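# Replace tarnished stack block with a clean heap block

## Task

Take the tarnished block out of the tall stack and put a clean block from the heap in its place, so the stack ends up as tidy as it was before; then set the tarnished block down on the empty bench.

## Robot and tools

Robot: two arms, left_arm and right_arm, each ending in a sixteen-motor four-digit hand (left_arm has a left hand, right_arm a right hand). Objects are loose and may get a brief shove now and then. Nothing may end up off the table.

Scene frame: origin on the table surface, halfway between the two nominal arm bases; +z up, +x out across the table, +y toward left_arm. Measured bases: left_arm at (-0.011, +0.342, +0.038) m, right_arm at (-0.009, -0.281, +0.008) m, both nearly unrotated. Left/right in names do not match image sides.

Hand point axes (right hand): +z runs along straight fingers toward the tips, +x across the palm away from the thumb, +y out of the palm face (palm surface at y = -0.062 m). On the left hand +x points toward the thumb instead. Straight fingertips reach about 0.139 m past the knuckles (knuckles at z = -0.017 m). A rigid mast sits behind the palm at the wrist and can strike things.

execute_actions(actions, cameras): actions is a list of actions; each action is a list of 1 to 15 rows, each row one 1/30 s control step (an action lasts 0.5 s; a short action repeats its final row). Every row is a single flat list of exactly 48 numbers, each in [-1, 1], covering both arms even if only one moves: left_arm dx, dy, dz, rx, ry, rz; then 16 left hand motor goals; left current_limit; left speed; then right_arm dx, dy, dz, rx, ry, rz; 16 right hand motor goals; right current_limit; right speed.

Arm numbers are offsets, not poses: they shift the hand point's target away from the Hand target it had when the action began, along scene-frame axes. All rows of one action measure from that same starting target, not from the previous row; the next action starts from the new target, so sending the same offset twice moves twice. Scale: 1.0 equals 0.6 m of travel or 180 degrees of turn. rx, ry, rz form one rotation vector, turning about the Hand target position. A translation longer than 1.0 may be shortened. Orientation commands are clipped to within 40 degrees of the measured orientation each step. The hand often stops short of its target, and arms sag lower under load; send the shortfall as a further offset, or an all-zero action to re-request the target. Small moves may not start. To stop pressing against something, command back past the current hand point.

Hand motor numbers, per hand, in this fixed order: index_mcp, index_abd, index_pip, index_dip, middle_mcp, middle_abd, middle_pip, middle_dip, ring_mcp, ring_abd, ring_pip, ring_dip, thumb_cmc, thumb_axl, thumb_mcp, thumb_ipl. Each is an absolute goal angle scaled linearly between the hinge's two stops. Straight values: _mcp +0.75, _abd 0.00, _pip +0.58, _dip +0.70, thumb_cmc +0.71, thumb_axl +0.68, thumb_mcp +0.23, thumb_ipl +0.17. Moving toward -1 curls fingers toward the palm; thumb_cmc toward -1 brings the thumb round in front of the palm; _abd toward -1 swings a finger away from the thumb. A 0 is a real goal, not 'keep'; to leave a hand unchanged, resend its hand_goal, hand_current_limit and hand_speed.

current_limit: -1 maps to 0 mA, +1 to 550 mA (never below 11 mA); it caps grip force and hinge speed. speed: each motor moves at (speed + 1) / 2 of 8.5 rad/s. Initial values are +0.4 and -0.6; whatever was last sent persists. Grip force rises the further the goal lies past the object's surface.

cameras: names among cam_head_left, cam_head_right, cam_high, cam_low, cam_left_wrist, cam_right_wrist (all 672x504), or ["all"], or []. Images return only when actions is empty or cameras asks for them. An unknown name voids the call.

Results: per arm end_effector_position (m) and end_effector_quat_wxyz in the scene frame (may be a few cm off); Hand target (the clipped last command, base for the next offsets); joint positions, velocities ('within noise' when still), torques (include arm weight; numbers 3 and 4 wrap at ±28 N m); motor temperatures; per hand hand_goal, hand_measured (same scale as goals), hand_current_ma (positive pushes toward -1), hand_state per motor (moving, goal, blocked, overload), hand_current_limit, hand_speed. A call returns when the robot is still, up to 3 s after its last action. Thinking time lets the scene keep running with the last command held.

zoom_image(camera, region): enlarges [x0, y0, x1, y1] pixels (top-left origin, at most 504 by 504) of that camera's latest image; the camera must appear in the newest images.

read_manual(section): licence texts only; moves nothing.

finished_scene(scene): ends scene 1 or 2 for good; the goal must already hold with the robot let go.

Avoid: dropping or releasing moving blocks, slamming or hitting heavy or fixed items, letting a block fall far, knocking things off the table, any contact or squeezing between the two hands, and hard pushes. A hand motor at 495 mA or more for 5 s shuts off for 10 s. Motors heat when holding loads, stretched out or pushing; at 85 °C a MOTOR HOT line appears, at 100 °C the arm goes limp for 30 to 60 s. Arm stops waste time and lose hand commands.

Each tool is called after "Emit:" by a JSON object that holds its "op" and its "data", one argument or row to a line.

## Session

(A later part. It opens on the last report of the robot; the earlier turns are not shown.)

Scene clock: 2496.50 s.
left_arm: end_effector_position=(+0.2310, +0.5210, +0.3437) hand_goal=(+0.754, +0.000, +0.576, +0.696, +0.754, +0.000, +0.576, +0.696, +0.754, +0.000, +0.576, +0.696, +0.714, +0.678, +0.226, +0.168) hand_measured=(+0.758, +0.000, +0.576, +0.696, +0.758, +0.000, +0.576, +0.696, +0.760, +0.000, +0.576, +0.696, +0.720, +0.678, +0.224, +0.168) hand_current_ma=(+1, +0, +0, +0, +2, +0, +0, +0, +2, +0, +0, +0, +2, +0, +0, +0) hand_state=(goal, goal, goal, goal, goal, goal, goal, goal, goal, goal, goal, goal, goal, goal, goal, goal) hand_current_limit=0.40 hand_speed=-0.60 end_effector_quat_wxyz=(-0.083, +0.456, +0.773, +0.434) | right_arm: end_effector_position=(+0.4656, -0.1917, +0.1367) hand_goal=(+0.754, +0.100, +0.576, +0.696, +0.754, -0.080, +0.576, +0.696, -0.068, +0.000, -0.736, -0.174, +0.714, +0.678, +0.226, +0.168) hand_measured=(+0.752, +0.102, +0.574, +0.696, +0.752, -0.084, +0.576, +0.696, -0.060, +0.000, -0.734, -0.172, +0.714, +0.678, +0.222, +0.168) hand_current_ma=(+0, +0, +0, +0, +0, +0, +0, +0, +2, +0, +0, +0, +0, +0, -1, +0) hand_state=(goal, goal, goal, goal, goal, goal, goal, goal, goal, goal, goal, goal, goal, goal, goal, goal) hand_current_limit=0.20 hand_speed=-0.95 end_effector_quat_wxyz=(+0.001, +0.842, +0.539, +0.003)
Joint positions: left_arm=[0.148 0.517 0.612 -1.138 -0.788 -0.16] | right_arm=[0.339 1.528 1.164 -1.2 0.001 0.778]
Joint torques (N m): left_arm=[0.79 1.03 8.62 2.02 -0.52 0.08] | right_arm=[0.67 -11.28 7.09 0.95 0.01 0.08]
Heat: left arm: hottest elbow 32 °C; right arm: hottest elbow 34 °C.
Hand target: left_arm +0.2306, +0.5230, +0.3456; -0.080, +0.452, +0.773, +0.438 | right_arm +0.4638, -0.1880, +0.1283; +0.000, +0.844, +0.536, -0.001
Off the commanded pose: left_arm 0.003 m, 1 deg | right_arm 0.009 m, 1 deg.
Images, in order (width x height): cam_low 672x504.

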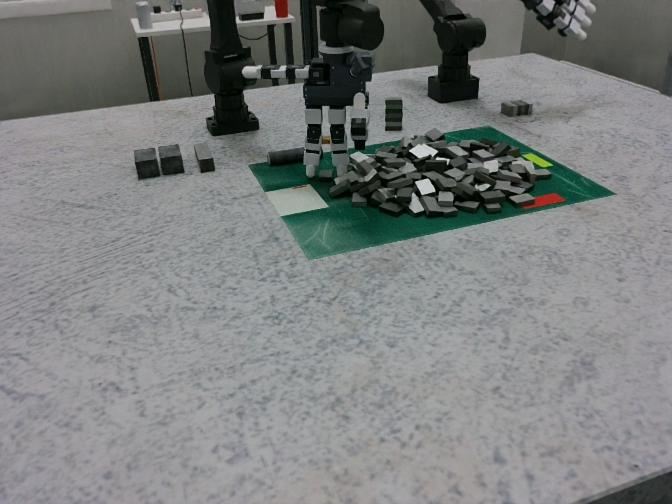

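Emit:
{"op": "execute_actions", "data": {
  "actions": [
    [[0,0,0,0,0,0,0.754,0,0.576,0.696,0.754,0,0.576,0.696,0.754,0,0.576,0.696,0.714,0.678,0.226,0.168,0.4,-0.6,0,0,-0.0035,0,0,0,0.754,0.04,0.576,0.696,0.754,-0.04,0.576,0.696,-0.068,0,-0.737,-0.174,0.714,0.678,0.226,0.168,0.2,-0.95]],
    [[0,0,0,0,0,0,0.754,0,0.576,0.696,0.754,0,0.576,0.696,0.754,0,0.576,0.696,0.714,0.678,0.226,0.168,0.4,-0.6,0,0,0,0,0,0,0.754,0.015,0.576,0.696,0.754,-0.015,0.576,0.696,-0.068,0,-0.737,-0.174,0.714,0.678,0.226,0.168,0.2,-0.95]]
  ],
  "cameras": ["cam_low","cam_right_wrist"]
}}

Emit:
{"op": "zoom_image", "data": {
  "camera": "cam_low",
  "region": [290, 130, 370, 190]
}}

Emit:
{"op": "zoom_image", "data": {
  "camera": "cam_right_wrist",
  "region": [220, 0, 380, 115]
}}

Scene clock: 2512.77 s.
left_arm: end_effector_position=(+0.2310, +0.5210, +0.3437) hand_goal=(+0.754, +0.000, +0.576, +0.696, +0.754, +0.000, +0.576, +0.696, +0.754, +0.000, +0.576, +0.696, +0.714, +0.678, +0.226, +0.168) hand_measured=(+0.758, +0.000, +0.576, +0.696, +0.758, +0.000, +0.576, +0.696, +0.760, +0.000, +0.576, +0.696, +0.720, +0.678, +0.224, +0.168) hand_current_ma=(+1, +0, +0, +0, +2, +0, +0, +0, +2, +0, +0, +0, +2, +0, +0, +0) hand_state=(goal, goal, goal, goal, goal, goal, goal, goal, goal, goal, goal, goal, goal, goal, goal, goal) hand_current_limit=0.40 hand_speed=-0.60 end_effector_quat_wxyz=(-0.083, +0.456, +0.773, +0.434) | right_arm: end_effector_position=(+0.4668, -0.1912, +0.1363) hand_goal=(+0.754, +0.016, +0.576, +0.696, +0.754, -0.014, +0.576, +0.696, -0.068, +0.000, -0.736, -0.174, +0.714, +0.678, +0.226, +0.168) hand_measured=(+0.752, +0.024, +0.574, +0.696, +0.752, -0.020, +0.576, +0.696, -0.060, +0.000, -0.734, -0.172, +0.714, +0.678, +0.222, +0.168) hand_current_ma=(+0, +2, +0, +0, +0, -1, +0, +0, +2, +0, +0, +0, +0, +0, -1, +0) hand_state=(goal, goal, goal, goal, goal, goal, goal, goal, goal, goal, goal, goal, goal, goal, goal, goal) hand_current_limit=0.20 hand_speed=-0.95 end_effector_quat_wxyz=(+0.002, +0.842, +0.539, +0.005)
Joint positions: left_arm=[0.148 0.517 0.612 -1.138 -0.788 -0.16] | right_arm=[0.339 1.529 1.164 -1.195 0.001 0.778]
Joint torques (N m): left_arm=[0.85 1.03 8.61 2.03 -0.53 0.07] | right_arm=[0.67 -11.22 6.82 0.95 0.02 0.08]
Heat: left arm: hottest elbow 32 °C; right arm: hottest elbow 33 °C.
Hand target: left_arm +0.2306, +0.5230, +0.3456; -0.080, +0.452, +0.773, +0.438 | right_arm +0.4637, -0.1880, +0.1262; +0.000, +0.844, +0.536, -0.001
Off the commanded pose: left_arm 0.003 m, 1 deg | right_arm 0.011 m, 1 deg.
Images, in order (width x height): cam_low 672x504, cam_right_wrist 672x504.

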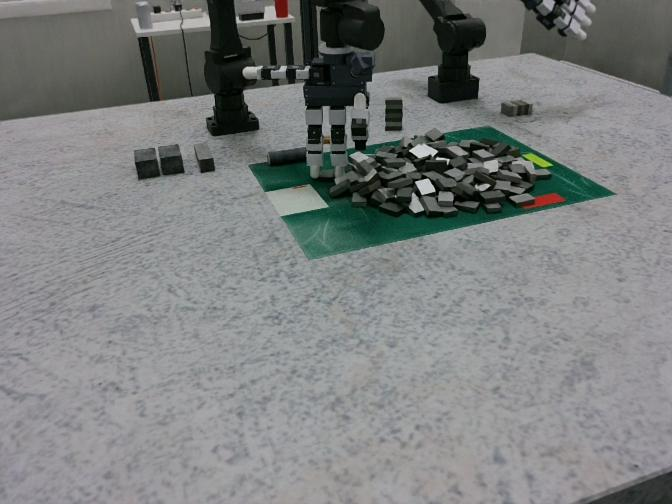

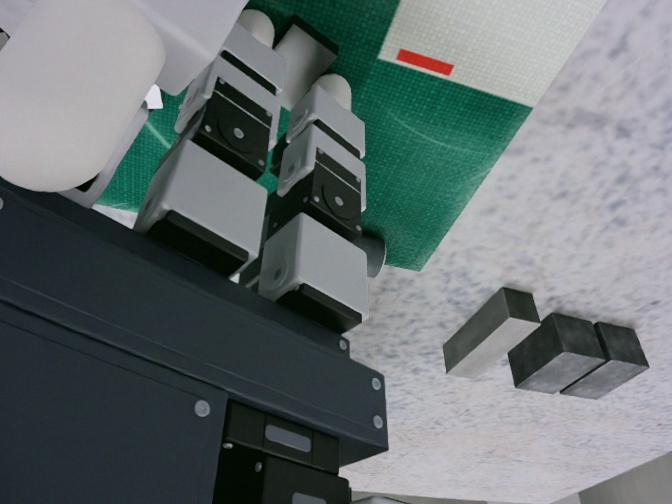

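Scaled by 6.300 from the camera's 672x504 image, which has a finer 960x720 frame.

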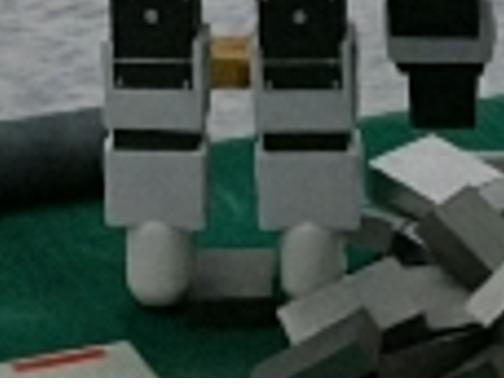

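Scaled by 3.150 from the camera's 672x504 image, which has a finer 960x720 frame.

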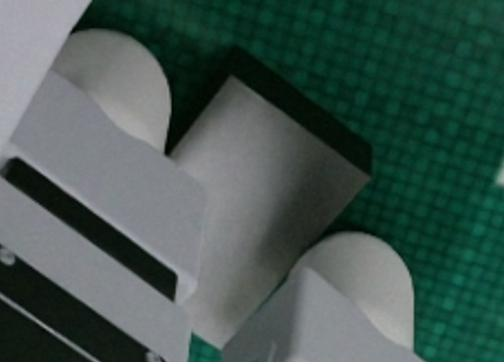

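Emit:
{"op": "execute_actions", "data": {
  "actions": [
    [[0,0,0,0,0,0,0.754,0,0.576,0.696,0.754,0,0.576,0.696,0.754,0,0.576,0.696,0.714,0.678,0.226,0.168,0.4,-0.6,-0.0045,0.002,0.0055,0,0,0,0.754,0.025,0.576,0.696,0.754,-0.02,0.576,0.696,-0.068,0,-0.737,-0.174,0.714,0.678,0.226,0.168,0.2,-0.95]]
  ],
  "cameras": ["cam_low","cam_right_wrist"]
}}

Emit:
{"op": "zoom_image", "data": {
  "camera": "cam_right_wrist",
  "region": [220, 0, 380, 115]
}}

Scene clock: 2536.87 s.
left_arm: end_effector_position=(+0.2310, +0.5210, +0.3437) hand_goal=(+0.754, +0.000, +0.576, +0.696, +0.754, +0.000, +0.576, +0.696, +0.754, +0.000, +0.576, +0.696, +0.714, +0.678, +0.226, +0.168) hand_measured=(+0.758, +0.000, +0.576, +0.696, +0.758, +0.000, +0.576, +0.696, +0.760, +0.000, +0.576, +0.696, +0.720, +0.678, +0.224, +0.168) hand_current_ma=(+1, +0, +0, +0, +2, +0, +0, +0, +2, +0, +0, +0, +2, +0, +0, +0) hand_state=(goal, goal, goal, goal, goal, goal, goal, goal, goal, goal, goal, goal, goal, goal, goal, goal) hand_current_limit=0.40 hand_speed=-0.60 end_effector_quat_wxyz=(-0.083, +0.456, +0.773, +0.434) | right_arm: end_effector_position=(+0.4663, -0.1900, +0.1363) hand_goal=(+0.754, +0.026, +0.576, +0.696, +0.754, -0.020, +0.576, +0.696, -0.068, +0.000, -0.736, -0.174, +0.714, +0.678, +0.226, +0.168) hand_measured=(+0.752, +0.026, +0.574, +0.696, +0.752, -0.020, +0.576, +0.696, -0.060, +0.000, -0.734, -0.172, +0.714, +0.678, +0.222, +0.168) hand_current_ma=(+0, +0, +0, +0, +0, +0, +0, +0, +2, +0, +0, +0, +0, +0, -1, +0) hand_state=(goal, goal, goal, goal, goal, goal, goal, goal, goal, goal, goal, goal, goal, goal, goal, goal) hand_current_limit=0.20 hand_speed=-0.95 end_effector_quat_wxyz=(+0.002, +0.843, +0.538, +0.005)
Joint positions: left_arm=[0.148 0.517 0.612 -1.138 -0.788 -0.16] | right_arm=[0.342 1.529 1.164 -1.195 0.001 0.783]
Joint torques (N m): left_arm=[0.85 1.03 8.61 2.02 -0.52 0.08] | right_arm=[0.79 -11.99 6.79 0.65 0.02 0.08]
Heat: left arm: hottest elbow 32 °C; right arm: hottest elbow 33 °C.
Hand target: left_arm +0.2306, +0.5230, +0.3456; -0.080, +0.452, +0.773, +0.438 | right_arm +0.4610, -0.1868, +0.1295; +0.000, +0.844, +0.536, -0.001
Off the commanded pose: left_arm 0.003 m, 1 deg | right_arm 0.009 m, 1 deg.
Images, in order (width x height): cam_low 672x504, cam_right_wrist 672x504.

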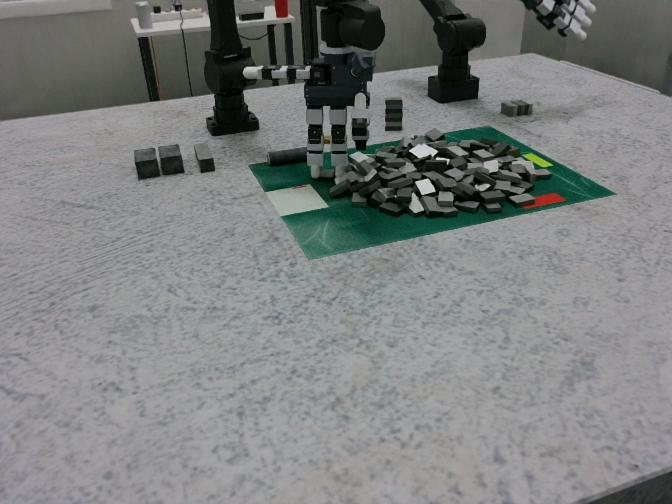

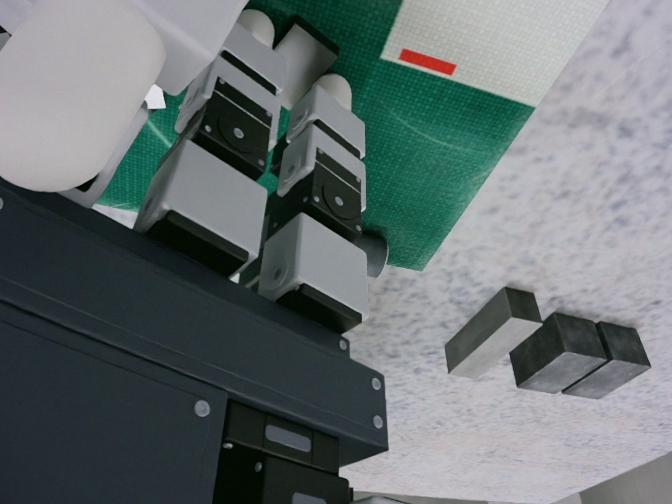

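Scaled by 3.150 from the camera's 672x504 image, which has a finer 960x720 frame.

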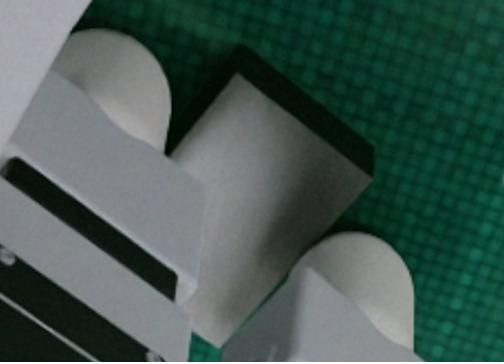

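Emit:
{"op": "execute_actions", "data": {
  "actions": [
    [[0,0,0,0,0,0,0.754,0,0.576,0.696,0.754,0,0.576,0.696,0.754,0,0.576,0.696,0.714,0.678,0.226,0.168,0.4,-0.6,-0.006,0.001,0.007,0,0,0,0.754,0.03,0.576,0.696,0.754,-0.03,0.576,0.696,-0.068,0,-0.737,-0.174,0.714,0.678,0.226,0.168,0.2,-0.95]]
  ],
  "cameras": ["cam_right_wrist"]
}}

Emit:
{"op": "zoom_image", "data": {
  "camera": "cam_right_wrist",
  "region": [220, 0, 380, 115]
}}

Scene clock: 2550.40 s.
left_arm: end_effector_position=(+0.2310, +0.5210, +0.3437) hand_goal=(+0.754, +0.000, +0.576, +0.696, +0.754, +0.000, +0.576, +0.696, +0.754, +0.000, +0.576, +0.696, +0.714, +0.678, +0.226, +0.168) hand_measured=(+0.758, +0.000, +0.576, +0.696, +0.758, +0.000, +0.576, +0.696, +0.760, +0.000, +0.576, +0.696, +0.720, +0.678, +0.224, +0.168) hand_current_ma=(+1, +0, +0, +0, +2, +0, +0, +0, +2, +0, +0, +0, +2, +0, +0, +0) hand_state=(goal, goal, goal, goal, goal, goal, goal, goal, goal, goal, goal, goal, goal, goal, goal, goal) hand_current_limit=0.40 hand_speed=-0.60 end_effector_quat_wxyz=(-0.083, +0.456, +0.773, +0.434) | right_arm: end_effector_position=(+0.4653, -0.1893, +0.1357) hand_goal=(+0.754, +0.030, +0.576, +0.696, +0.754, -0.030, +0.576, +0.696, -0.068, +0.000, -0.736, -0.174, +0.714, +0.678, +0.226, +0.168) hand_measured=(+0.752, +0.026, +0.574, +0.696, +0.750, -0.024, +0.576, +0.696, -0.060, +0.000, -0.734, -0.172, +0.714, +0.678, +0.222, +0.168) hand_current_ma=(+0, +0, +0, +0, -1, +1, +0, +0, +2, +0, +0, +0, +0, +0, -1, +0) hand_state=(goal, goal, goal, goal, goal, goal, goal, goal, goal, goal, goal, goal, goal, goal, goal, goal) hand_current_limit=0.20 hand_speed=-0.95 end_effector_quat_wxyz=(+0.001, +0.843, +0.538, +0.004)
Joint positions: left_arm=[0.148 0.517 0.612 -1.138 -0.788 -0.16] | right_arm=[0.345 1.529 1.162 -1.195 0.001 0.787]
Joint torques (N m): left_arm=[0.91 1.03 8.61 2.02 -0.52 0.08] | right_arm=[0.97 -12.92 6.76 0.24 0.02 0.07]
Heat: left arm: hottest elbow 32 °C; right arm: hottest elbow 33 °C.
Hand target: left_arm +0.2306, +0.5230, +0.3456; -0.080, +0.452, +0.773, +0.438 | right_arm +0.4574, -0.1862, +0.1337; +0.000, +0.844, +0.536, -0.001
Off the commanded pose: left_arm 0.003 m, 1 deg | right_arm 0.009 m, 1 deg.
Images, in order (width x height): cam_right_wrist 672x504.

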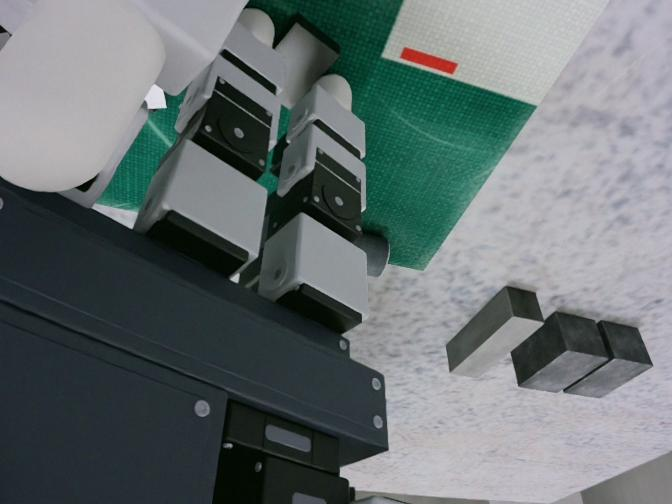

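Scaled by 3.150 from the camera's 672x504 image, which has a finer 960x720 frame.

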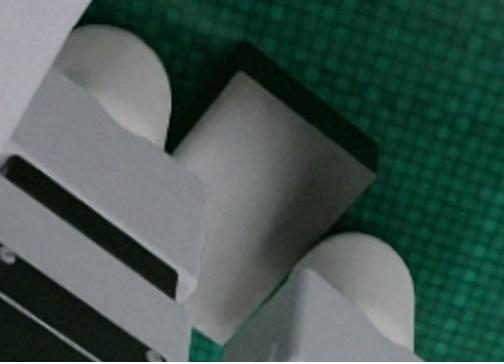

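Emit:
{"op": "execute_actions", "data": {
  "actions": [
    [[0,0,0,0,0,0,0.754,0,0.576,0.696,0.754,0,0.576,0.696,0.754,0,0.576,0.696,0.714,0.678,0.226,0.168,0.4,-0.6,0,0,0,0,0,0,0.754,0.015,0.576,0.696,0.754,-0.005,0.576,0.696,-0.068,0,-0.737,-0.174,0.714,0.678,0.226,0.168,0.2,-0.95]],
    [[0,0,0,0,0,0,0.754,0,0.576,0.696,0.754,0,0.576,0.696,0.754,0,0.576,0.696,0.714,0.678,0.226,0.168,0.4,-0.6,0,0,0,0,0,0,0.754,-0.02,0.576,0.696,0.754,0.02,0.576,0.696,-0.068,0,-0.737,-0.174,0.714,0.678,0.226,0.168,0.2,-0.95]],
    [[0,0,0,0,0,0,0.754,0,0.576,0.696,0.754,0,0.576,0.696,0.754,0,0.576,0.696,0.714,0.678,0.226,0.168,0.4,-0.6,0,0,0,0,0,0,0.754,-0.2,0.576,0.696,0.754,0.17,0.576,0.696,-0.068,0,-0.737,-0.174,0.714,0.678,0.226,0.168,0.2,-0.95]],
    [[0,0,0,0,0,0,0.754,0,0.576,0.696,0.754,0,0.576,0.696,0.754,0,0.576,0.696,0.714,0.678,0.226,0.168,0.4,-0.6,0,0,0,0,0,0,0.754,-0.2,0.576,0.696,0.754,0.17,0.576,0.696,-0.068,0,-0.737,-0.174,0.714,0.678,0.226,0.168,0.2,-0.95]],
    [[0,0,0,0,0,0,0.754,0,0.576,0.696,0.754,0,0.576,0.696,0.754,0,0.576,0.696,0.714,0.678,0.226,0.168,0.4,-0.6,0,0,0,0,0,0,0.754,-0.2,0.576,0.696,0.754,0.17,0.576,0.696,-0.068,0,-0.737,-0.174,0.714,0.678,0.226,0.168,0.2,-0.95]]
  ],
  "cameras": ["cam_right_wrist","cam_low"]
}}

Emit:
{"op": "zoom_image", "data": {
  "camera": "cam_right_wrist",
  "region": [220, 0, 380, 115]
}}

Emit:
{"op": "zoom_image", "data": {
  "camera": "cam_low",
  "region": [290, 130, 370, 190]
}}

Scene clock: 2586.60 s.
left_arm: end_effector_position=(+0.2310, +0.5210, +0.3437) hand_goal=(+0.754, +0.000, +0.576, +0.696, +0.754, +0.000, +0.576, +0.696, +0.754, +0.000, +0.576, +0.696, +0.714, +0.678, +0.226, +0.168) hand_measured=(+0.758, +0.000, +0.576, +0.696, +0.758, +0.000, +0.576, +0.696, +0.760, +0.000, +0.576, +0.696, +0.720, +0.678, +0.224, +0.168) hand_current_ma=(+1, +0, +0, +0, +2, +0, +0, +0, +2, +0, +0, +0, +2, +0, +0, +0) hand_state=(goal, goal, goal, goal, goal, goal, goal, goal, goal, goal, goal, goal, goal, goal, goal, goal) hand_current_limit=0.40 hand_speed=-0.60 end_effector_quat_wxyz=(-0.083, +0.456, +0.773, +0.434) | right_arm: end_effector_position=(+0.4651, -0.1884, +0.1357) hand_goal=(+0.754, -0.200, +0.576, +0.696, +0.754, +0.170, +0.576, +0.696, -0.068, +0.000, -0.736, -0.174, +0.714, +0.678, +0.226, +0.168) hand_measured=(+0.752, -0.008, +0.574, +0.696, +0.746, -0.004, +0.574, +0.696, -0.060, +0.000, -0.734, -0.172, +0.714, +0.678, +0.222, +0.168) hand_current_ma=(+0, +330, +0, +0, -2, -330, +0, +0, +2, +0, +0, +0, +0, +0, -1, +0) hand_state=(goal, blocked, goal, goal, goal, blocked, goal, goal, goal, goal, goal, goal, goal, goal, goal, goal) hand_current_limit=0.20 hand_speed=-0.95 end_effector_quat_wxyz=(+0.001, +0.843, +0.538, +0.004)
Joint positions: left_arm=[0.148 0.517 0.612 -1.138 -0.788 -0.16] | right_arm=[0.347 1.529 1.162 -1.195 0.001 0.787]
Joint torques (N m): left_arm=[0.79 1.08 8.62 1.99 -0.53 0.08] | right_arm=[0.79 -12.92 6.78 0.24 0.02 0.07]
Heat: left arm: hottest elbow 32 °C; right arm: hottest elbow 33 °C.
Hand target: left_arm +0.2306, +0.5230, +0.3456; -0.080, +0.452, +0.773, +0.438 | right_arm +0.4574, -0.1862, +0.1337; +0.000, +0.844, +0.536, -0.001
Off the commanded pose: left_arm 0.003 m, 1 deg | right_arm 0.008 m, 1 deg.
Images, in order (width x height): cam_low 672x504, cam_right_wrist 672x504.

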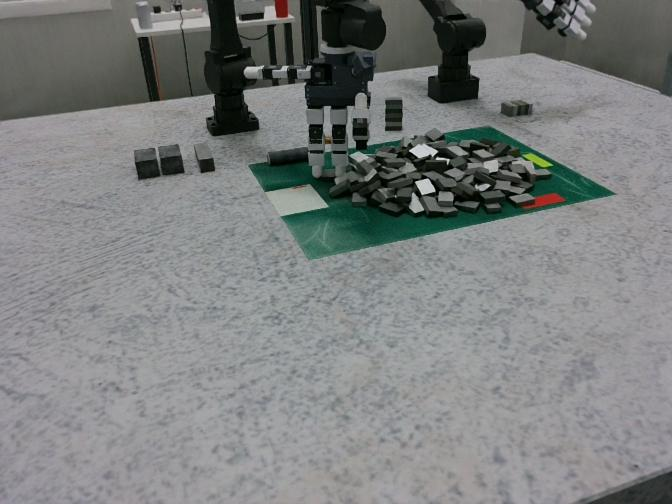

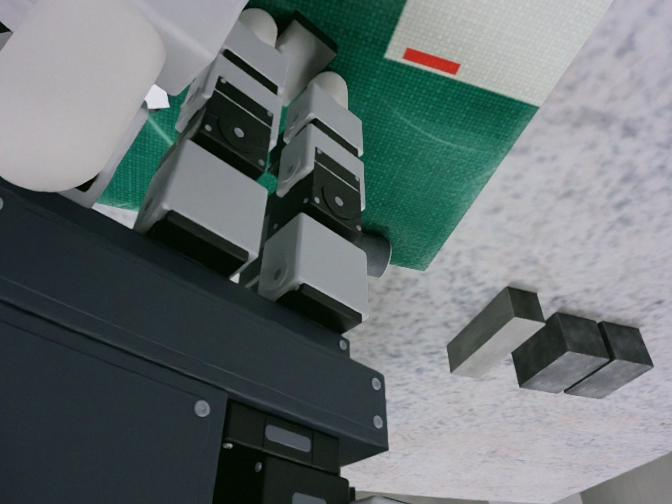

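Scaled by 3.150 from the camera's 672x504 image, which has a finer 960x720 frame.

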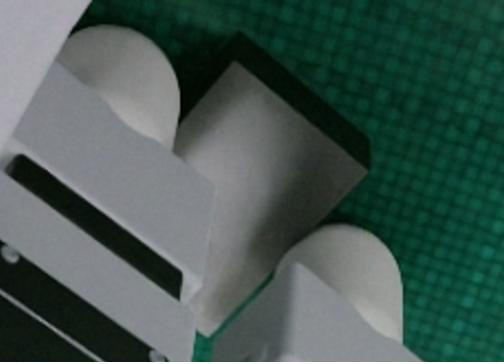

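Scaled by 6.300 from the camera's 672x504 image, which has a finer 960x720 frame.

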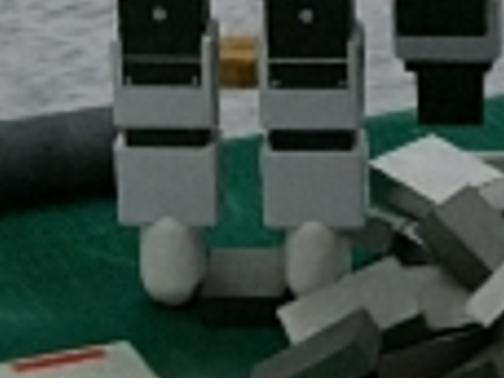

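Emit:
{"op": "execute_actions", "data": {
  "actions": [
    [[0,0,0,0,0,0,0.754,0,0.576,0.696,0.754,0,0.576,0.696,0.754,0,0.576,0.696,0.714,0.678,0.226,0.168,0.4,-0.6,0.02,0.002,0.035,0.0021,-0.0108,0,0.754,-0.2,0.576,0.696,0.754,0.17,0.576,0.696,-0.068,0,-0.737,-0.174,0.714,0.678,0.226,0.168,0.2,-0.95]],
    [[0,0,0,0,0,0,0.754,0,0.576,0.696,0.754,0,0.576,0.696,0.754,0,0.576,0.696,0.714,0.678,0.226,0.168,0.4,-0.6,0.019,0.003,0.035,0.0021,-0.0108,0,0.754,-0.2,0.576,0.696,0.754,0.17,0.576,0.696,-0.068,0,-0.737,-0.174,0.714,0.678,0.226,0.168,0.2,-0.95]],
    [[0,0,0,0,0,0,0.754,0,0.576,0.696,0.754,0,0.576,0.696,0.754,0,0.576,0.696,0.714,0.678,0.226,0.168,0.4,-0.6,0,0,0.04,0,0,0,0.754,-0.2,0.576,0.696,0.754,0.17,0.576,0.696,-0.068,0,-0.737,-0.174,0.714,0.678,0.226,0.168,0.2,-0.95]]
  ],
  "cameras": ["cam_low","cam_right_wrist"]
}}

Emit:
{"op": "zoom_image", "data": {
  "camera": "cam_right_wrist",
  "region": [220, 0, 380, 115]
}}

Emit:
{"op": "zoom_image", "data": {
  "camera": "cam_low",
  "region": [290, 110, 370, 170]
}}

Scene clock: 2614.73 s.
left_arm: end_effector_position=(+0.2310, +0.5210, +0.3437) hand_goal=(+0.754, +0.000, +0.576, +0.696, +0.754, +0.000, +0.576, +0.696, +0.754, +0.000, +0.576, +0.696, +0.714, +0.678, +0.226, +0.168) hand_measured=(+0.758, +0.000, +0.576, +0.696, +0.758, +0.000, +0.576, +0.696, +0.760, +0.000, +0.576, +0.696, +0.720, +0.678, +0.224, +0.168) hand_current_ma=(+1, +0, +0, +0, +2, +0, +0, +0, +2, +0, +0, +0, +2, +0, +0, +0) hand_state=(goal, goal, goal, goal, goal, goal, goal, goal, goal, goal, goal, goal, goal, goal, goal, goal) hand_current_limit=0.40 hand_speed=-0.60 end_effector_quat_wxyz=(-0.083, +0.456, +0.773, +0.434) | right_arm: end_effector_position=(+0.4643, -0.1901, +0.1684) hand_goal=(+0.754, -0.200, +0.576, +0.696, +0.754, +0.170, +0.576, +0.696, -0.068, +0.000, -0.736, -0.174, +0.714, +0.678, +0.226, +0.168) hand_measured=(+0.756, -0.010, +0.576, +0.696, +0.744, -0.004, +0.572, +0.696, -0.060, +0.000, -0.734, -0.172, +0.714, +0.678, +0.222, +0.168) hand_current_ma=(+0, +330, +0, +0, -4, -330, -1, +0, +2, +0, +0, +0, +0, +0, -1, +0) hand_state=(goal, blocked, goal, goal, goal, blocked, goal, goal, goal, goal, goal, goal, goal, goal, goal, goal) hand_current_limit=0.20 hand_speed=-0.95 end_effector_quat_wxyz=(+0.005, +0.843, +0.538, +0.001)
Joint positions: left_arm=[0.148 0.517 0.612 -1.138 -0.788 -0.16] | right_arm=[0.347 1.501 1.22 -1.285 0.009 0.787]
Joint torques (N m): left_arm=[0.85 1.03 8.62 2.02 -0.53 0.08] | right_arm=[0.15 -13.33 12.86 0.02 0.16 0]
Heat: left arm: hottest elbow 32 °C; right arm: hottest elbow 33 °C.
Hand target: left_arm +0.2306, +0.5230, +0.3456; -0.080, +0.452, +0.773, +0.438 | right_arm +0.4808, -0.1833, +0.1996; +0.013, +0.844, +0.536, +0.031
Off the commanded pose: left_arm 0.003 m, 1 deg | right_arm 0.036 m, 4 deg.
Images, in order (width x height): cam_low 672x504, cam_right_wrist 672x504.

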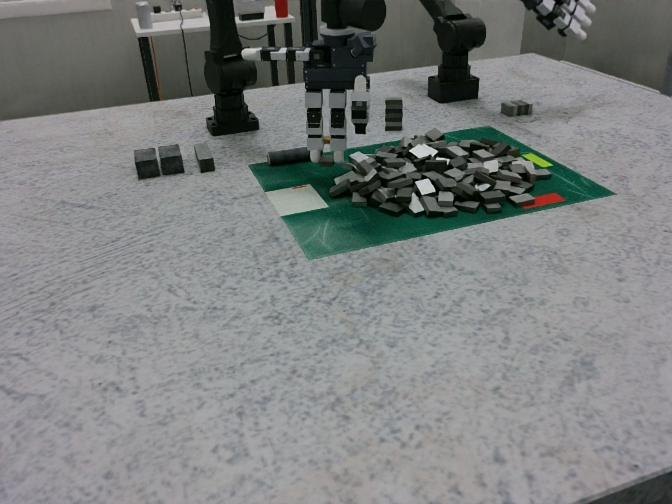

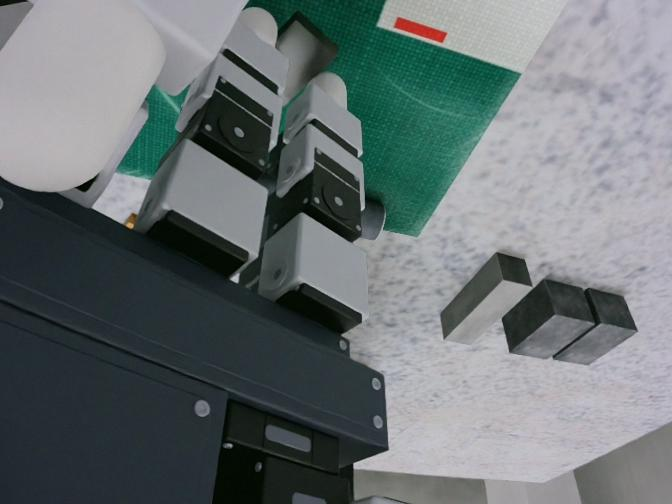

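Scaled by 3.150 from the camera's 672x504 image, which has a finer 960x720 frame.

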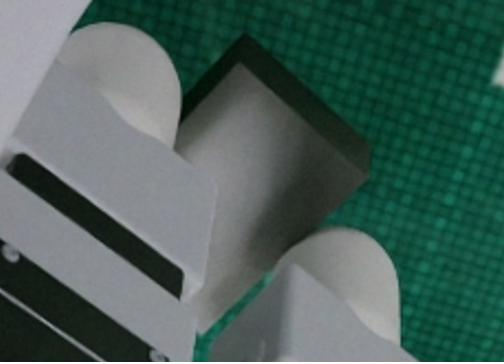

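Scaled by 6.300 from the camera's 672x504 image, which has a finer 960x720 frame.

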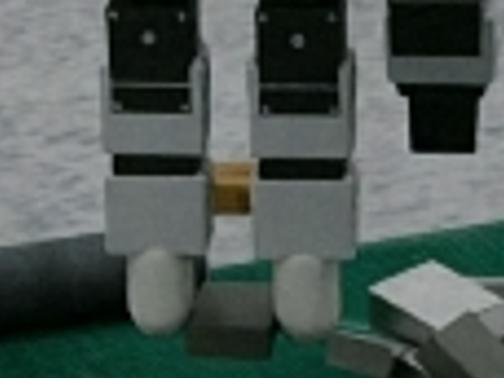

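Emit:
{"op": "execute_actions", "data": {
  "actions": [
    [[0,0,0,0,0,0,0.754,0,0.576,0.696,0.754,0,0.576,0.696,0.754,0,0.576,0.696,0.714,0.678,0.226,0.168,0.4,-0.6,0,0,0.07,0,0,0,0.754,-0.2,0.576,0.696,0.754,0.17,0.576,0.696,-0.068,0,-0.737,-0.174,0.714,0.678,0.226,0.168,0.2,-0.95]],
    [[0,0,0,0,0,0,0.754,0,0.576,0.696,0.754,0,0.576,0.696,0.754,0,0.576,0.696,0.714,0.678,0.226,0.168,0.4,-0.6,0,0,0.07,0,0,0,0.754,-0.2,0.576,0.696,0.754,0.17,0.576,0.696,-0.068,0,-0.737,-0.174,0.714,0.678,0.226,0.168,0.2,-0.95]],
    [[0,0,0,0,0,0,0.754,0,0.576,0.696,0.754,0,0.576,0.696,0.754,0,0.576,0.696,0.714,0.678,0.226,0.168,0.4,-0.6,-0.04,0.06,0.05,0,0,0.06,0.754,-0.2,0.576,0.696,0.754,0.17,0.576,0.696,-0.068,0,-0.737,-0.174,0.714,0.678,0.226,0.168,0.2,-0.95]],
    [[0,0,0,0,0,0,0.754,0,0.576,0.696,0.754,0,0.576,0.696,0.754,0,0.576,0.696,0.714,0.678,0.226,0.168,0.4,-0.6,-0.07,0.095,0.035,-0.0016,-0.0013,0.08,0.754,-0.2,0.576,0.696,0.754,0.17,0.576,0.696,-0.068,0,-0.737,-0.174,0.714,0.678,0.226,0.168,0.2,-0.95]],
    [[0,0,0,0,0,0,0.754,0,0.576,0.696,0.754,0,0.576,0.696,0.754,0,0.576,0.696,0.714,0.678,0.226,0.168,0.4,-0.6,-0.075,0.1,0,-0.0016,-0.0013,0.08,0.754,-0.2,0.576,0.696,0.754,0.17,0.576,0.696,-0.068,0,-0.737,-0.174,0.714,0.678,0.226,0.168,0.2,-0.95]],
    [[0,0,0,0,0,0,0.754,0,0.576,0.696,0.754,0,0.576,0.696,0.754,0,0.576,0.696,0.714,0.678,0.226,0.168,0.4,-0.6,-0.075,0.1,0,-0.0016,-0.0013,0.08,0.754,-0.2,0.576,0.696,0.754,0.17,0.576,0.696,-0.068,0,-0.737,-0.174,0.714,0.678,0.226,0.168,0.2,-0.95]],
    [[0,0,0,0,0,0,0.754,0,0.576,0.696,0.754,0,0.576,0.696,0.754,0,0.576,0.696,0.714,0.678,0.226,0.168,0.4,-0.6,-0.075,0.1,0,-0.0016,-0.0013,0.08,0.754,-0.2,0.576,0.696,0.754,0.17,0.576,0.696,-0.068,0,-0.737,-0.174,0.714,0.678,0.226,0.168,0.2,-0.95]]
  ],
  "cameras": ["cam_low","cam_right_wrist","cam_high"]
}}

Scene clock: 2664.90 s.
left_arm: end_effector_position=(+0.2310, +0.5210, +0.3437) hand_goal=(+0.754, +0.000, +0.576, +0.696, +0.754, +0.000, +0.576, +0.696, +0.754, +0.000, +0.576, +0.696, +0.714, +0.678, +0.226, +0.168) hand_measured=(+0.758, +0.000, +0.576, +0.696, +0.758, +0.000, +0.576, +0.696, +0.760, +0.000, +0.576, +0.696, +0.720, +0.678, +0.224, +0.168) hand_current_ma=(+1, +0, +0, +0, +2, +0, +0, +0, +2, +0, +0, +0, +2, +0, +0, +0) hand_state=(goal, goal, goal, goal, goal, goal, goal, goal, goal, goal, goal, goal, goal, goal, goal, goal) hand_current_limit=0.40 hand_speed=-0.60 end_effector_quat_wxyz=(-0.083, +0.456, +0.773, +0.434) | right_arm: end_effector_position=(+0.2750, +0.0850, +0.3237) hand_goal=(+0.754, -0.200, +0.576, +0.696, +0.754, +0.170, +0.576, +0.696, -0.068, +0.000, -0.736, -0.174, +0.714, +0.678, +0.226, +0.168) hand_measured=(+0.758, -0.010, +0.578, +0.696, +0.744, -0.004, +0.572, +0.696, -0.060, +0.000, -0.734, -0.172, +0.714, +0.678, +0.222, +0.168) hand_current_ma=(+1, +330, +0, +0, -5, -330, -1, +0, +2, +0, +0, +0, +0, +0, -1, +0) hand_state=(goal, blocked, goal, goal, goal, blocked, goal, goal, goal, goal, goal, goal, goal, goal, goal, goal) hand_current_limit=0.20 hand_speed=-0.95 end_effector_quat_wxyz=(+0.003, +0.402, +0.915, +0.026)
Joint positions: left_arm=[0.148 0.517 0.612 -1.138 -0.788 -0.16] | right_arm=[1.001 1.318 1.435 -1.636 -0.002 0.264]
Joint torques (N m): left_arm=[0.85 1.03 8.61 2.02 -0.53 0.07] | right_arm=[-0.56 -9.05 11.23 0.27 0.09 -0.23]
Heat: left arm: hottest elbow 32 °C; right arm: hottest elbow 37 °C.
Hand target: left_arm +0.2306, +0.5230, +0.3456; -0.080, +0.452, +0.773, +0.438 | right_arm +0.2798, +0.0898, +0.3349; +0.005, +0.396, +0.917, +0.033
Off the commanded pose: left_arm 0.003 m, 1 deg | right_arm 0.013 m, 1 deg.
Images, in order (width x height): cam_high 672x504, cam_low 672x504, cam_right_wrist 672x504.

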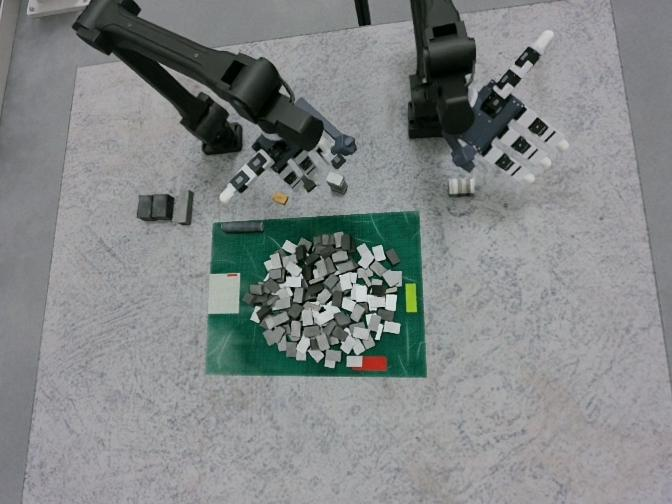

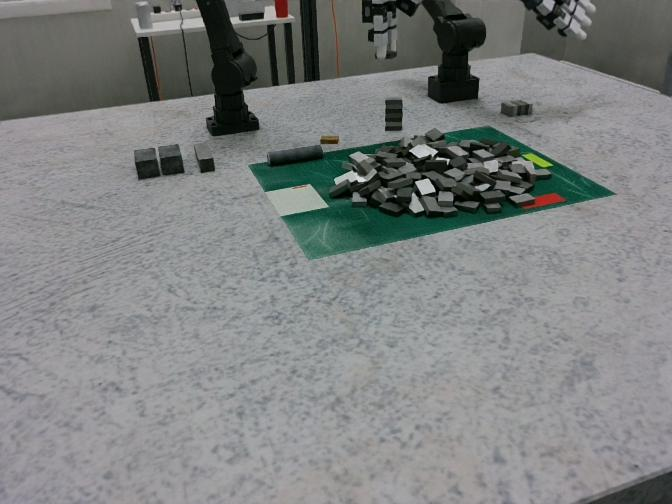

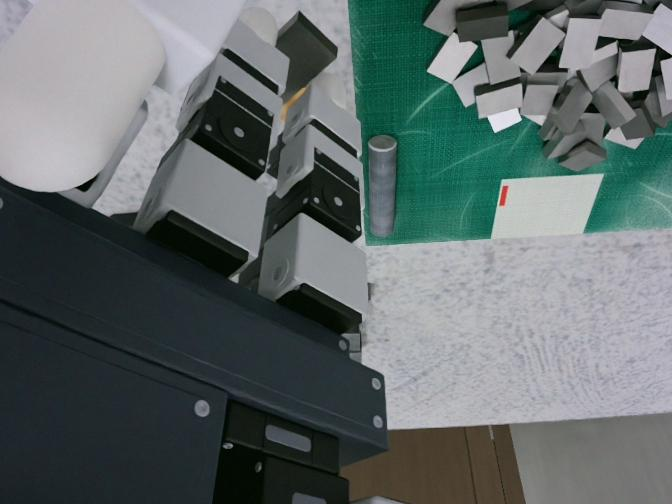

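Emit:
{"op": "execute_actions", "data": {
  "actions": [
    [[0,0,0,0,0,0,0.754,0,0.576,0.696,0.754,0,0.576,0.696,0.754,0,0.576,0.696,0.714,0.678,0.226,0.168,0.4,-0.6,-0.056,0.067,0,-0.001,-0.002,0.0597,0.754,-0.2,0.576,0.696,0.754,0.17,0.576,0.696,-0.068,0,-0.737,-0.174,0.714,0.678,0.226,0.168,0.2,-0.95]],
    [[0,0,0,0,0,0,0.754,0,0.576,0.696,0.754,0,0.576,0.696,0.754,0,0.576,0.696,0.714,0.678,0.226,0.168,0.4,-0.6,-0.056,0.067,0,-0.001,-0.002,0.0597,0.754,-0.2,0.576,0.696,0.754,0.17,0.576,0.696,-0.068,0,-0.737,-0.174,0.714,0.678,0.226,0.168,0.2,-0.95]]
  ],
  "cameras": ["cam_low","cam_right_wrist","cam_high"]
}}

Emit:
{"op": "zoom_image", "data": {
  "camera": "cam_right_wrist",
  "region": [220, 0, 380, 115]
}}

Emit:
{"op": "zoom_image", "data": {
  "camera": "cam_high",
  "region": [315, 160, 355, 200]
}}

Emit:
{"op": "zoom_image", "data": {
  "camera": "cam_low",
  "region": [345, 40, 435, 140]
}}

Scene clock: 2682.57 s.
left_arm: end_effector_position=(+0.2310, +0.5210, +0.3437) hand_goal=(+0.754, +0.000, +0.576, +0.696, +0.754, +0.000, +0.576, +0.696, +0.754, +0.000, +0.576, +0.696, +0.714, +0.678, +0.226, +0.168) hand_measured=(+0.758, +0.000, +0.576, +0.696, +0.758, +0.000, +0.576, +0.696, +0.760, +0.000, +0.576, +0.696, +0.720, +0.678, +0.224, +0.168) hand_current_ma=(+1, +0, +0, +0, +2, +0, +0, +0, +2, +0, +0, +0, +2, +0, +0, +0) hand_state=(goal, goal, goal, goal, goal, goal, goal, goal, goal, goal, goal, goal, goal, goal, goal, goal) hand_current_limit=0.40 hand_speed=-0.60 end_effector_quat_wxyz=(-0.083, +0.456, +0.773, +0.434) | right_arm: end_effector_position=(+0.2070, +0.1555, +0.3064) hand_goal=(+0.754, -0.200, +0.576, +0.696, +0.754, +0.170, +0.576, +0.696, -0.068, +0.000, -0.736, -0.174, +0.714, +0.678, +0.226, +0.168) hand_measured=(+0.758, -0.010, +0.578, +0.696, +0.744, -0.004, +0.572, +0.696, -0.060, +0.000, -0.734, -0.172, +0.714, +0.678, +0.222, +0.168) hand_current_ma=(+1, +330, +0, +0, -5, -330, -1, +0, +2, +0, +0, +0, +0, +0, -1, +0) hand_state=(goal, blocked, goal, goal, goal, blocked, goal, goal, goal, goal, goal, goal, goal, goal, goal, goal) hand_current_limit=0.20 hand_speed=-0.95 end_effector_quat_wxyz=(+0.000, +0.226, +0.974, +0.006)
Joint positions: left_arm=[0.148 0.517 0.612 -1.138 -0.788 -0.16] | right_arm=[1.162 1.385 1.462 -1.636 -0.002 0.054]
Joint torques (N m): left_arm=[0.79 0.97 8.62 2.02 -0.52 0.07] | right_arm=[-0.21 -10.46 13.9 0.39 0.05 -0.22]
Heat: left arm: hottest elbow 32 °C; right arm: hottest elbow 38 °C.
Hand target: left_arm +0.2306, +0.5230, +0.3456; -0.080, +0.452, +0.773, +0.438 | right_arm +0.2126, +0.1702, +0.3348; +0.006, +0.218, +0.975, +0.033
Off the commanded pose: left_arm 0.003 m, 1 deg | right_arm 0.033 m, 3 deg.
Images, in order (width x height): cam_high 672x504, cam_low 672x504, cam_right_wrist 672x504.

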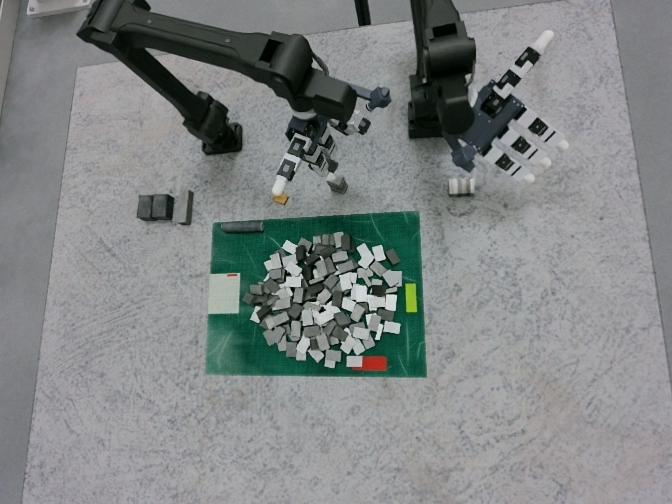

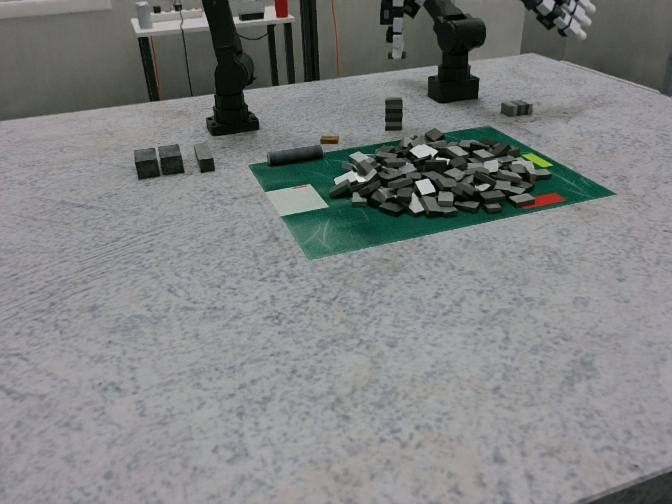

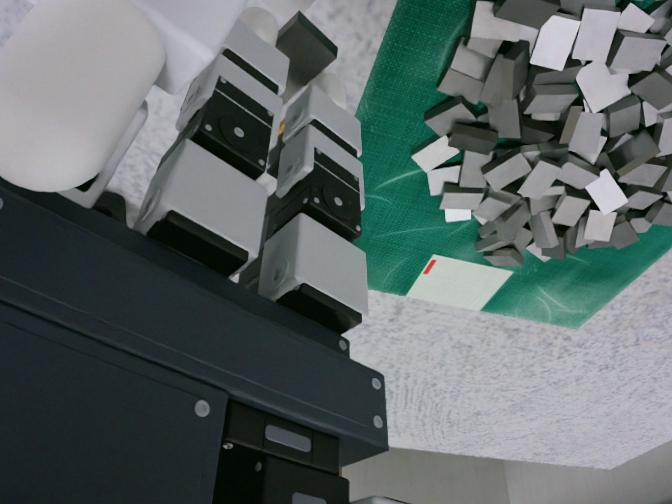

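Scaled by 3.150 from the camera's 672x504 image, which has a finer 960x720 frame.

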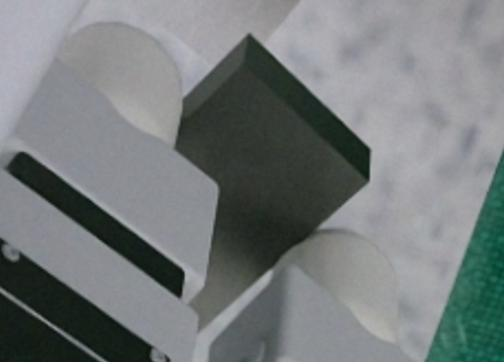

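Scaled by 12.600 from the camera's 672x504 image, which has a finer 960x720 frame.

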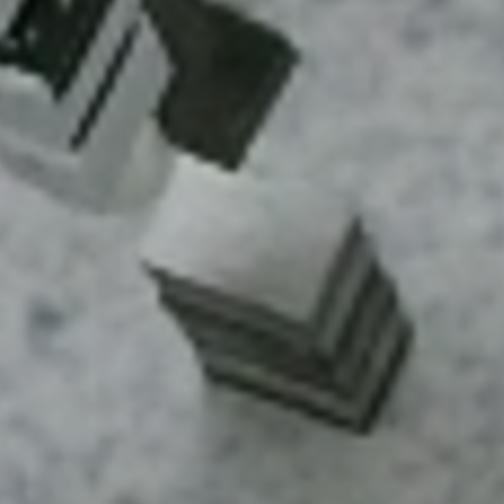

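Scaled by 5.040 from the camera's 672x504 image, which has a finer 960x720 frame.

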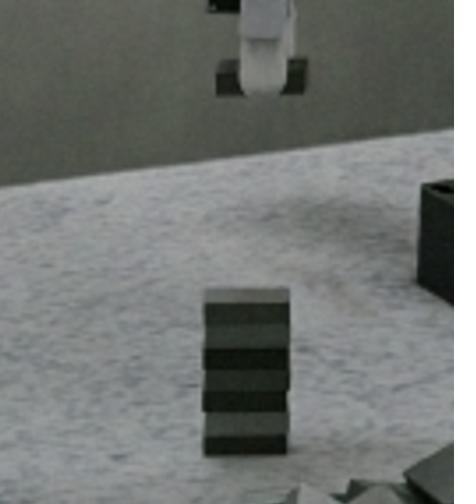

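Emit:
{"op": "execute_actions", "data": {
  "actions": [
    [[0,0,0,0,0,0,0.754,0,0.576,0.696,0.754,0,0.576,0.696,0.754,0,0.576,0.696,0.714,0.678,0.226,0.168,0.4,-0.6,0,0,0,0,0,0,0.742,-0.2,0.576,0.696,0.768,0.17,0.576,0.696,-0.068,0,-0.737,-0.174,0.714,0.678,0.226,0.168,0.2,-0.95]],
    [[0,0,0,0,0,0,0.754,0,0.576,0.696,0.754,0,0.576,0.696,0.754,0,0.576,0.696,0.714,0.678,0.226,0.168,0.4,-0.6,0,0,0,0,0,0,0.742,-0.2,0.576,0.696,0.768,0.17,0.576,0.696,-0.068,0,-0.737,-0.174,0.714,0.678,0.226,0.168,0.2,-0.95]]
  ],
  "cameras": ["cam_low","cam_right_wrist","cam_high"]
}}

Emit:
{"op": "zoom_image", "data": {
  "camera": "cam_right_wrist",
  "region": [220, 0, 380, 115]
}}

Emit:
{"op": "zoom_image", "data": {
  "camera": "cam_high",
  "region": [315, 160, 355, 200]
}}

Scene clock: 2734.10 s.
left_arm: end_effector_position=(+0.2310, +0.5210, +0.3437) hand_goal=(+0.754, +0.000, +0.576, +0.696, +0.754, +0.000, +0.576, +0.696, +0.754, +0.000, +0.576, +0.696, +0.714, +0.678, +0.226, +0.168) hand_measured=(+0.758, +0.000, +0.576, +0.696, +0.758, +0.000, +0.576, +0.696, +0.760, +0.000, +0.576, +0.696, +0.720, +0.678, +0.224, +0.168) hand_current_ma=(+1, +0, +0, +0, +2, +0, +0, +0, +2, +0, +0, +0, +2, +0, +0, +0) hand_state=(goal, goal, goal, goal, goal, goal, goal, goal, goal, goal, goal, goal, goal, goal, goal, goal) hand_current_limit=0.40 hand_speed=-0.60 end_effector_quat_wxyz=(-0.083, +0.456, +0.773, +0.434) | right_arm: end_effector_position=(+0.2069, +0.1555, +0.3064) hand_goal=(+0.742, -0.200, +0.576, +0.696, +0.768, +0.170, +0.576, +0.696, -0.068, +0.000, -0.736, -0.174, +0.714, +0.678, +0.226, +0.168) hand_measured=(+0.752, -0.010, +0.578, +0.696, +0.750, -0.004, +0.572, +0.696, -0.060, +0.000, -0.734, -0.172, +0.714, +0.678, +0.222, +0.168) hand_current_ma=(+4, +330, +0, +0, -12, -330, -1, +0, +2, +0, +0, +0, +0, +0, -1, +0) hand_state=(goal, blocked, goal, goal, goal, blocked, goal, goal, goal, goal, goal, goal, goal, goal, goal, goal) hand_current_limit=0.20 hand_speed=-0.95 end_effector_quat_wxyz=(+0.000, +0.226, +0.974, +0.006)
Joint positions: left_arm=[0.148 0.517 0.612 -1.138 -0.788 -0.16] | right_arm=[1.162 1.385 1.462 -1.636 -0.002 0.053]
Joint torques (N m): left_arm=[0.85 1.08 8.59 2.04 -0.53 0.08] | right_arm=[-0.21 -10.34 13.98 0.38 0.02 -0.22]
Motor temperatures (°C): left_arm=[23 22 32 24 27 23] | right_arm=[26 26 42 21 23 24]
Heat: left arm: hottest elbow 32 °C; right arm: hottest elbow 42 °C.
Hand target: left_arm +0.2306, +0.5230, +0.3456; -0.080, +0.452, +0.773, +0.438 | right_arm +0.2125, +0.1702, +0.3348; +0.006, +0.218, +0.975, +0.033
Off the commanded pose: left_arm 0.003 m, 1 deg | right_arm 0.033 m, 3 deg.
Images, in order (width x height): cam_high 672x504, cam_low 672x504, cam_right_wrist 672x504.

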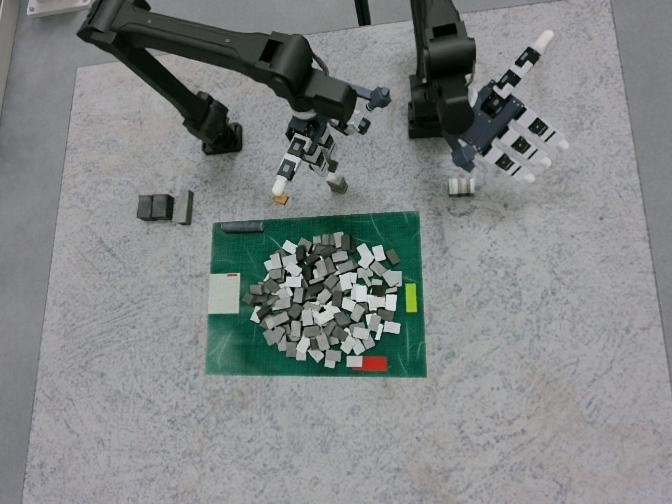

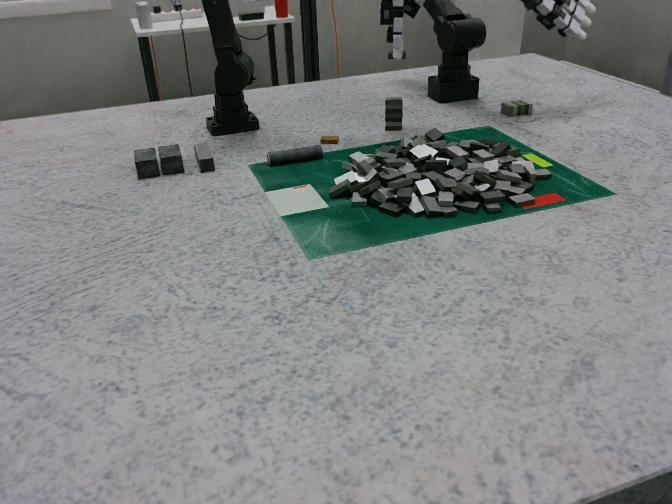

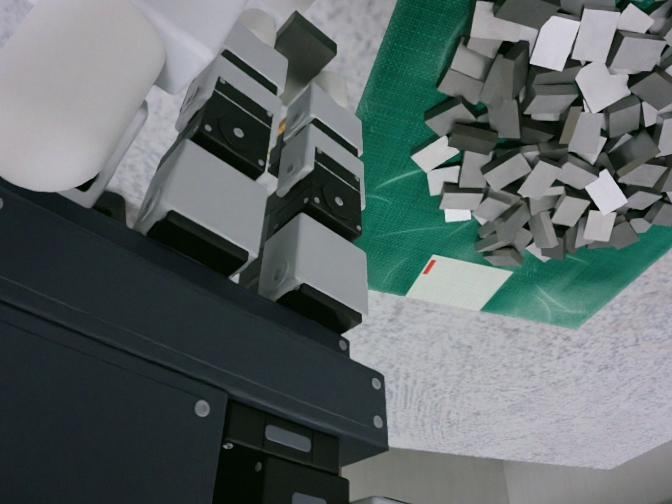

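Scaled by 3.150 from the camera's 672x504 image, which has a finer 960x720 frame.

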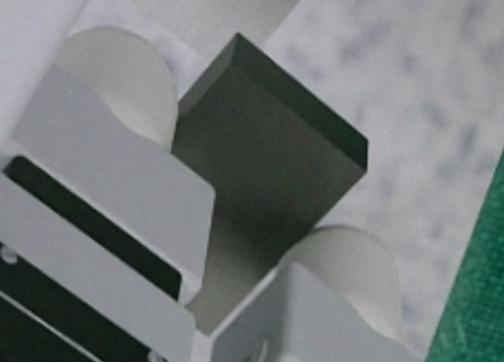

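Scaled by 12.600 from the camera's 672x504 image, which has a finer 960x720 frame.

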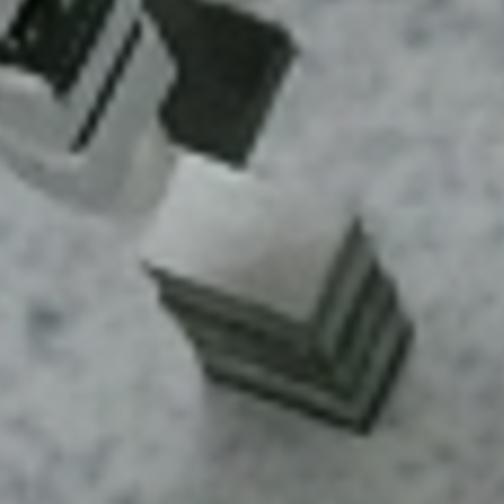

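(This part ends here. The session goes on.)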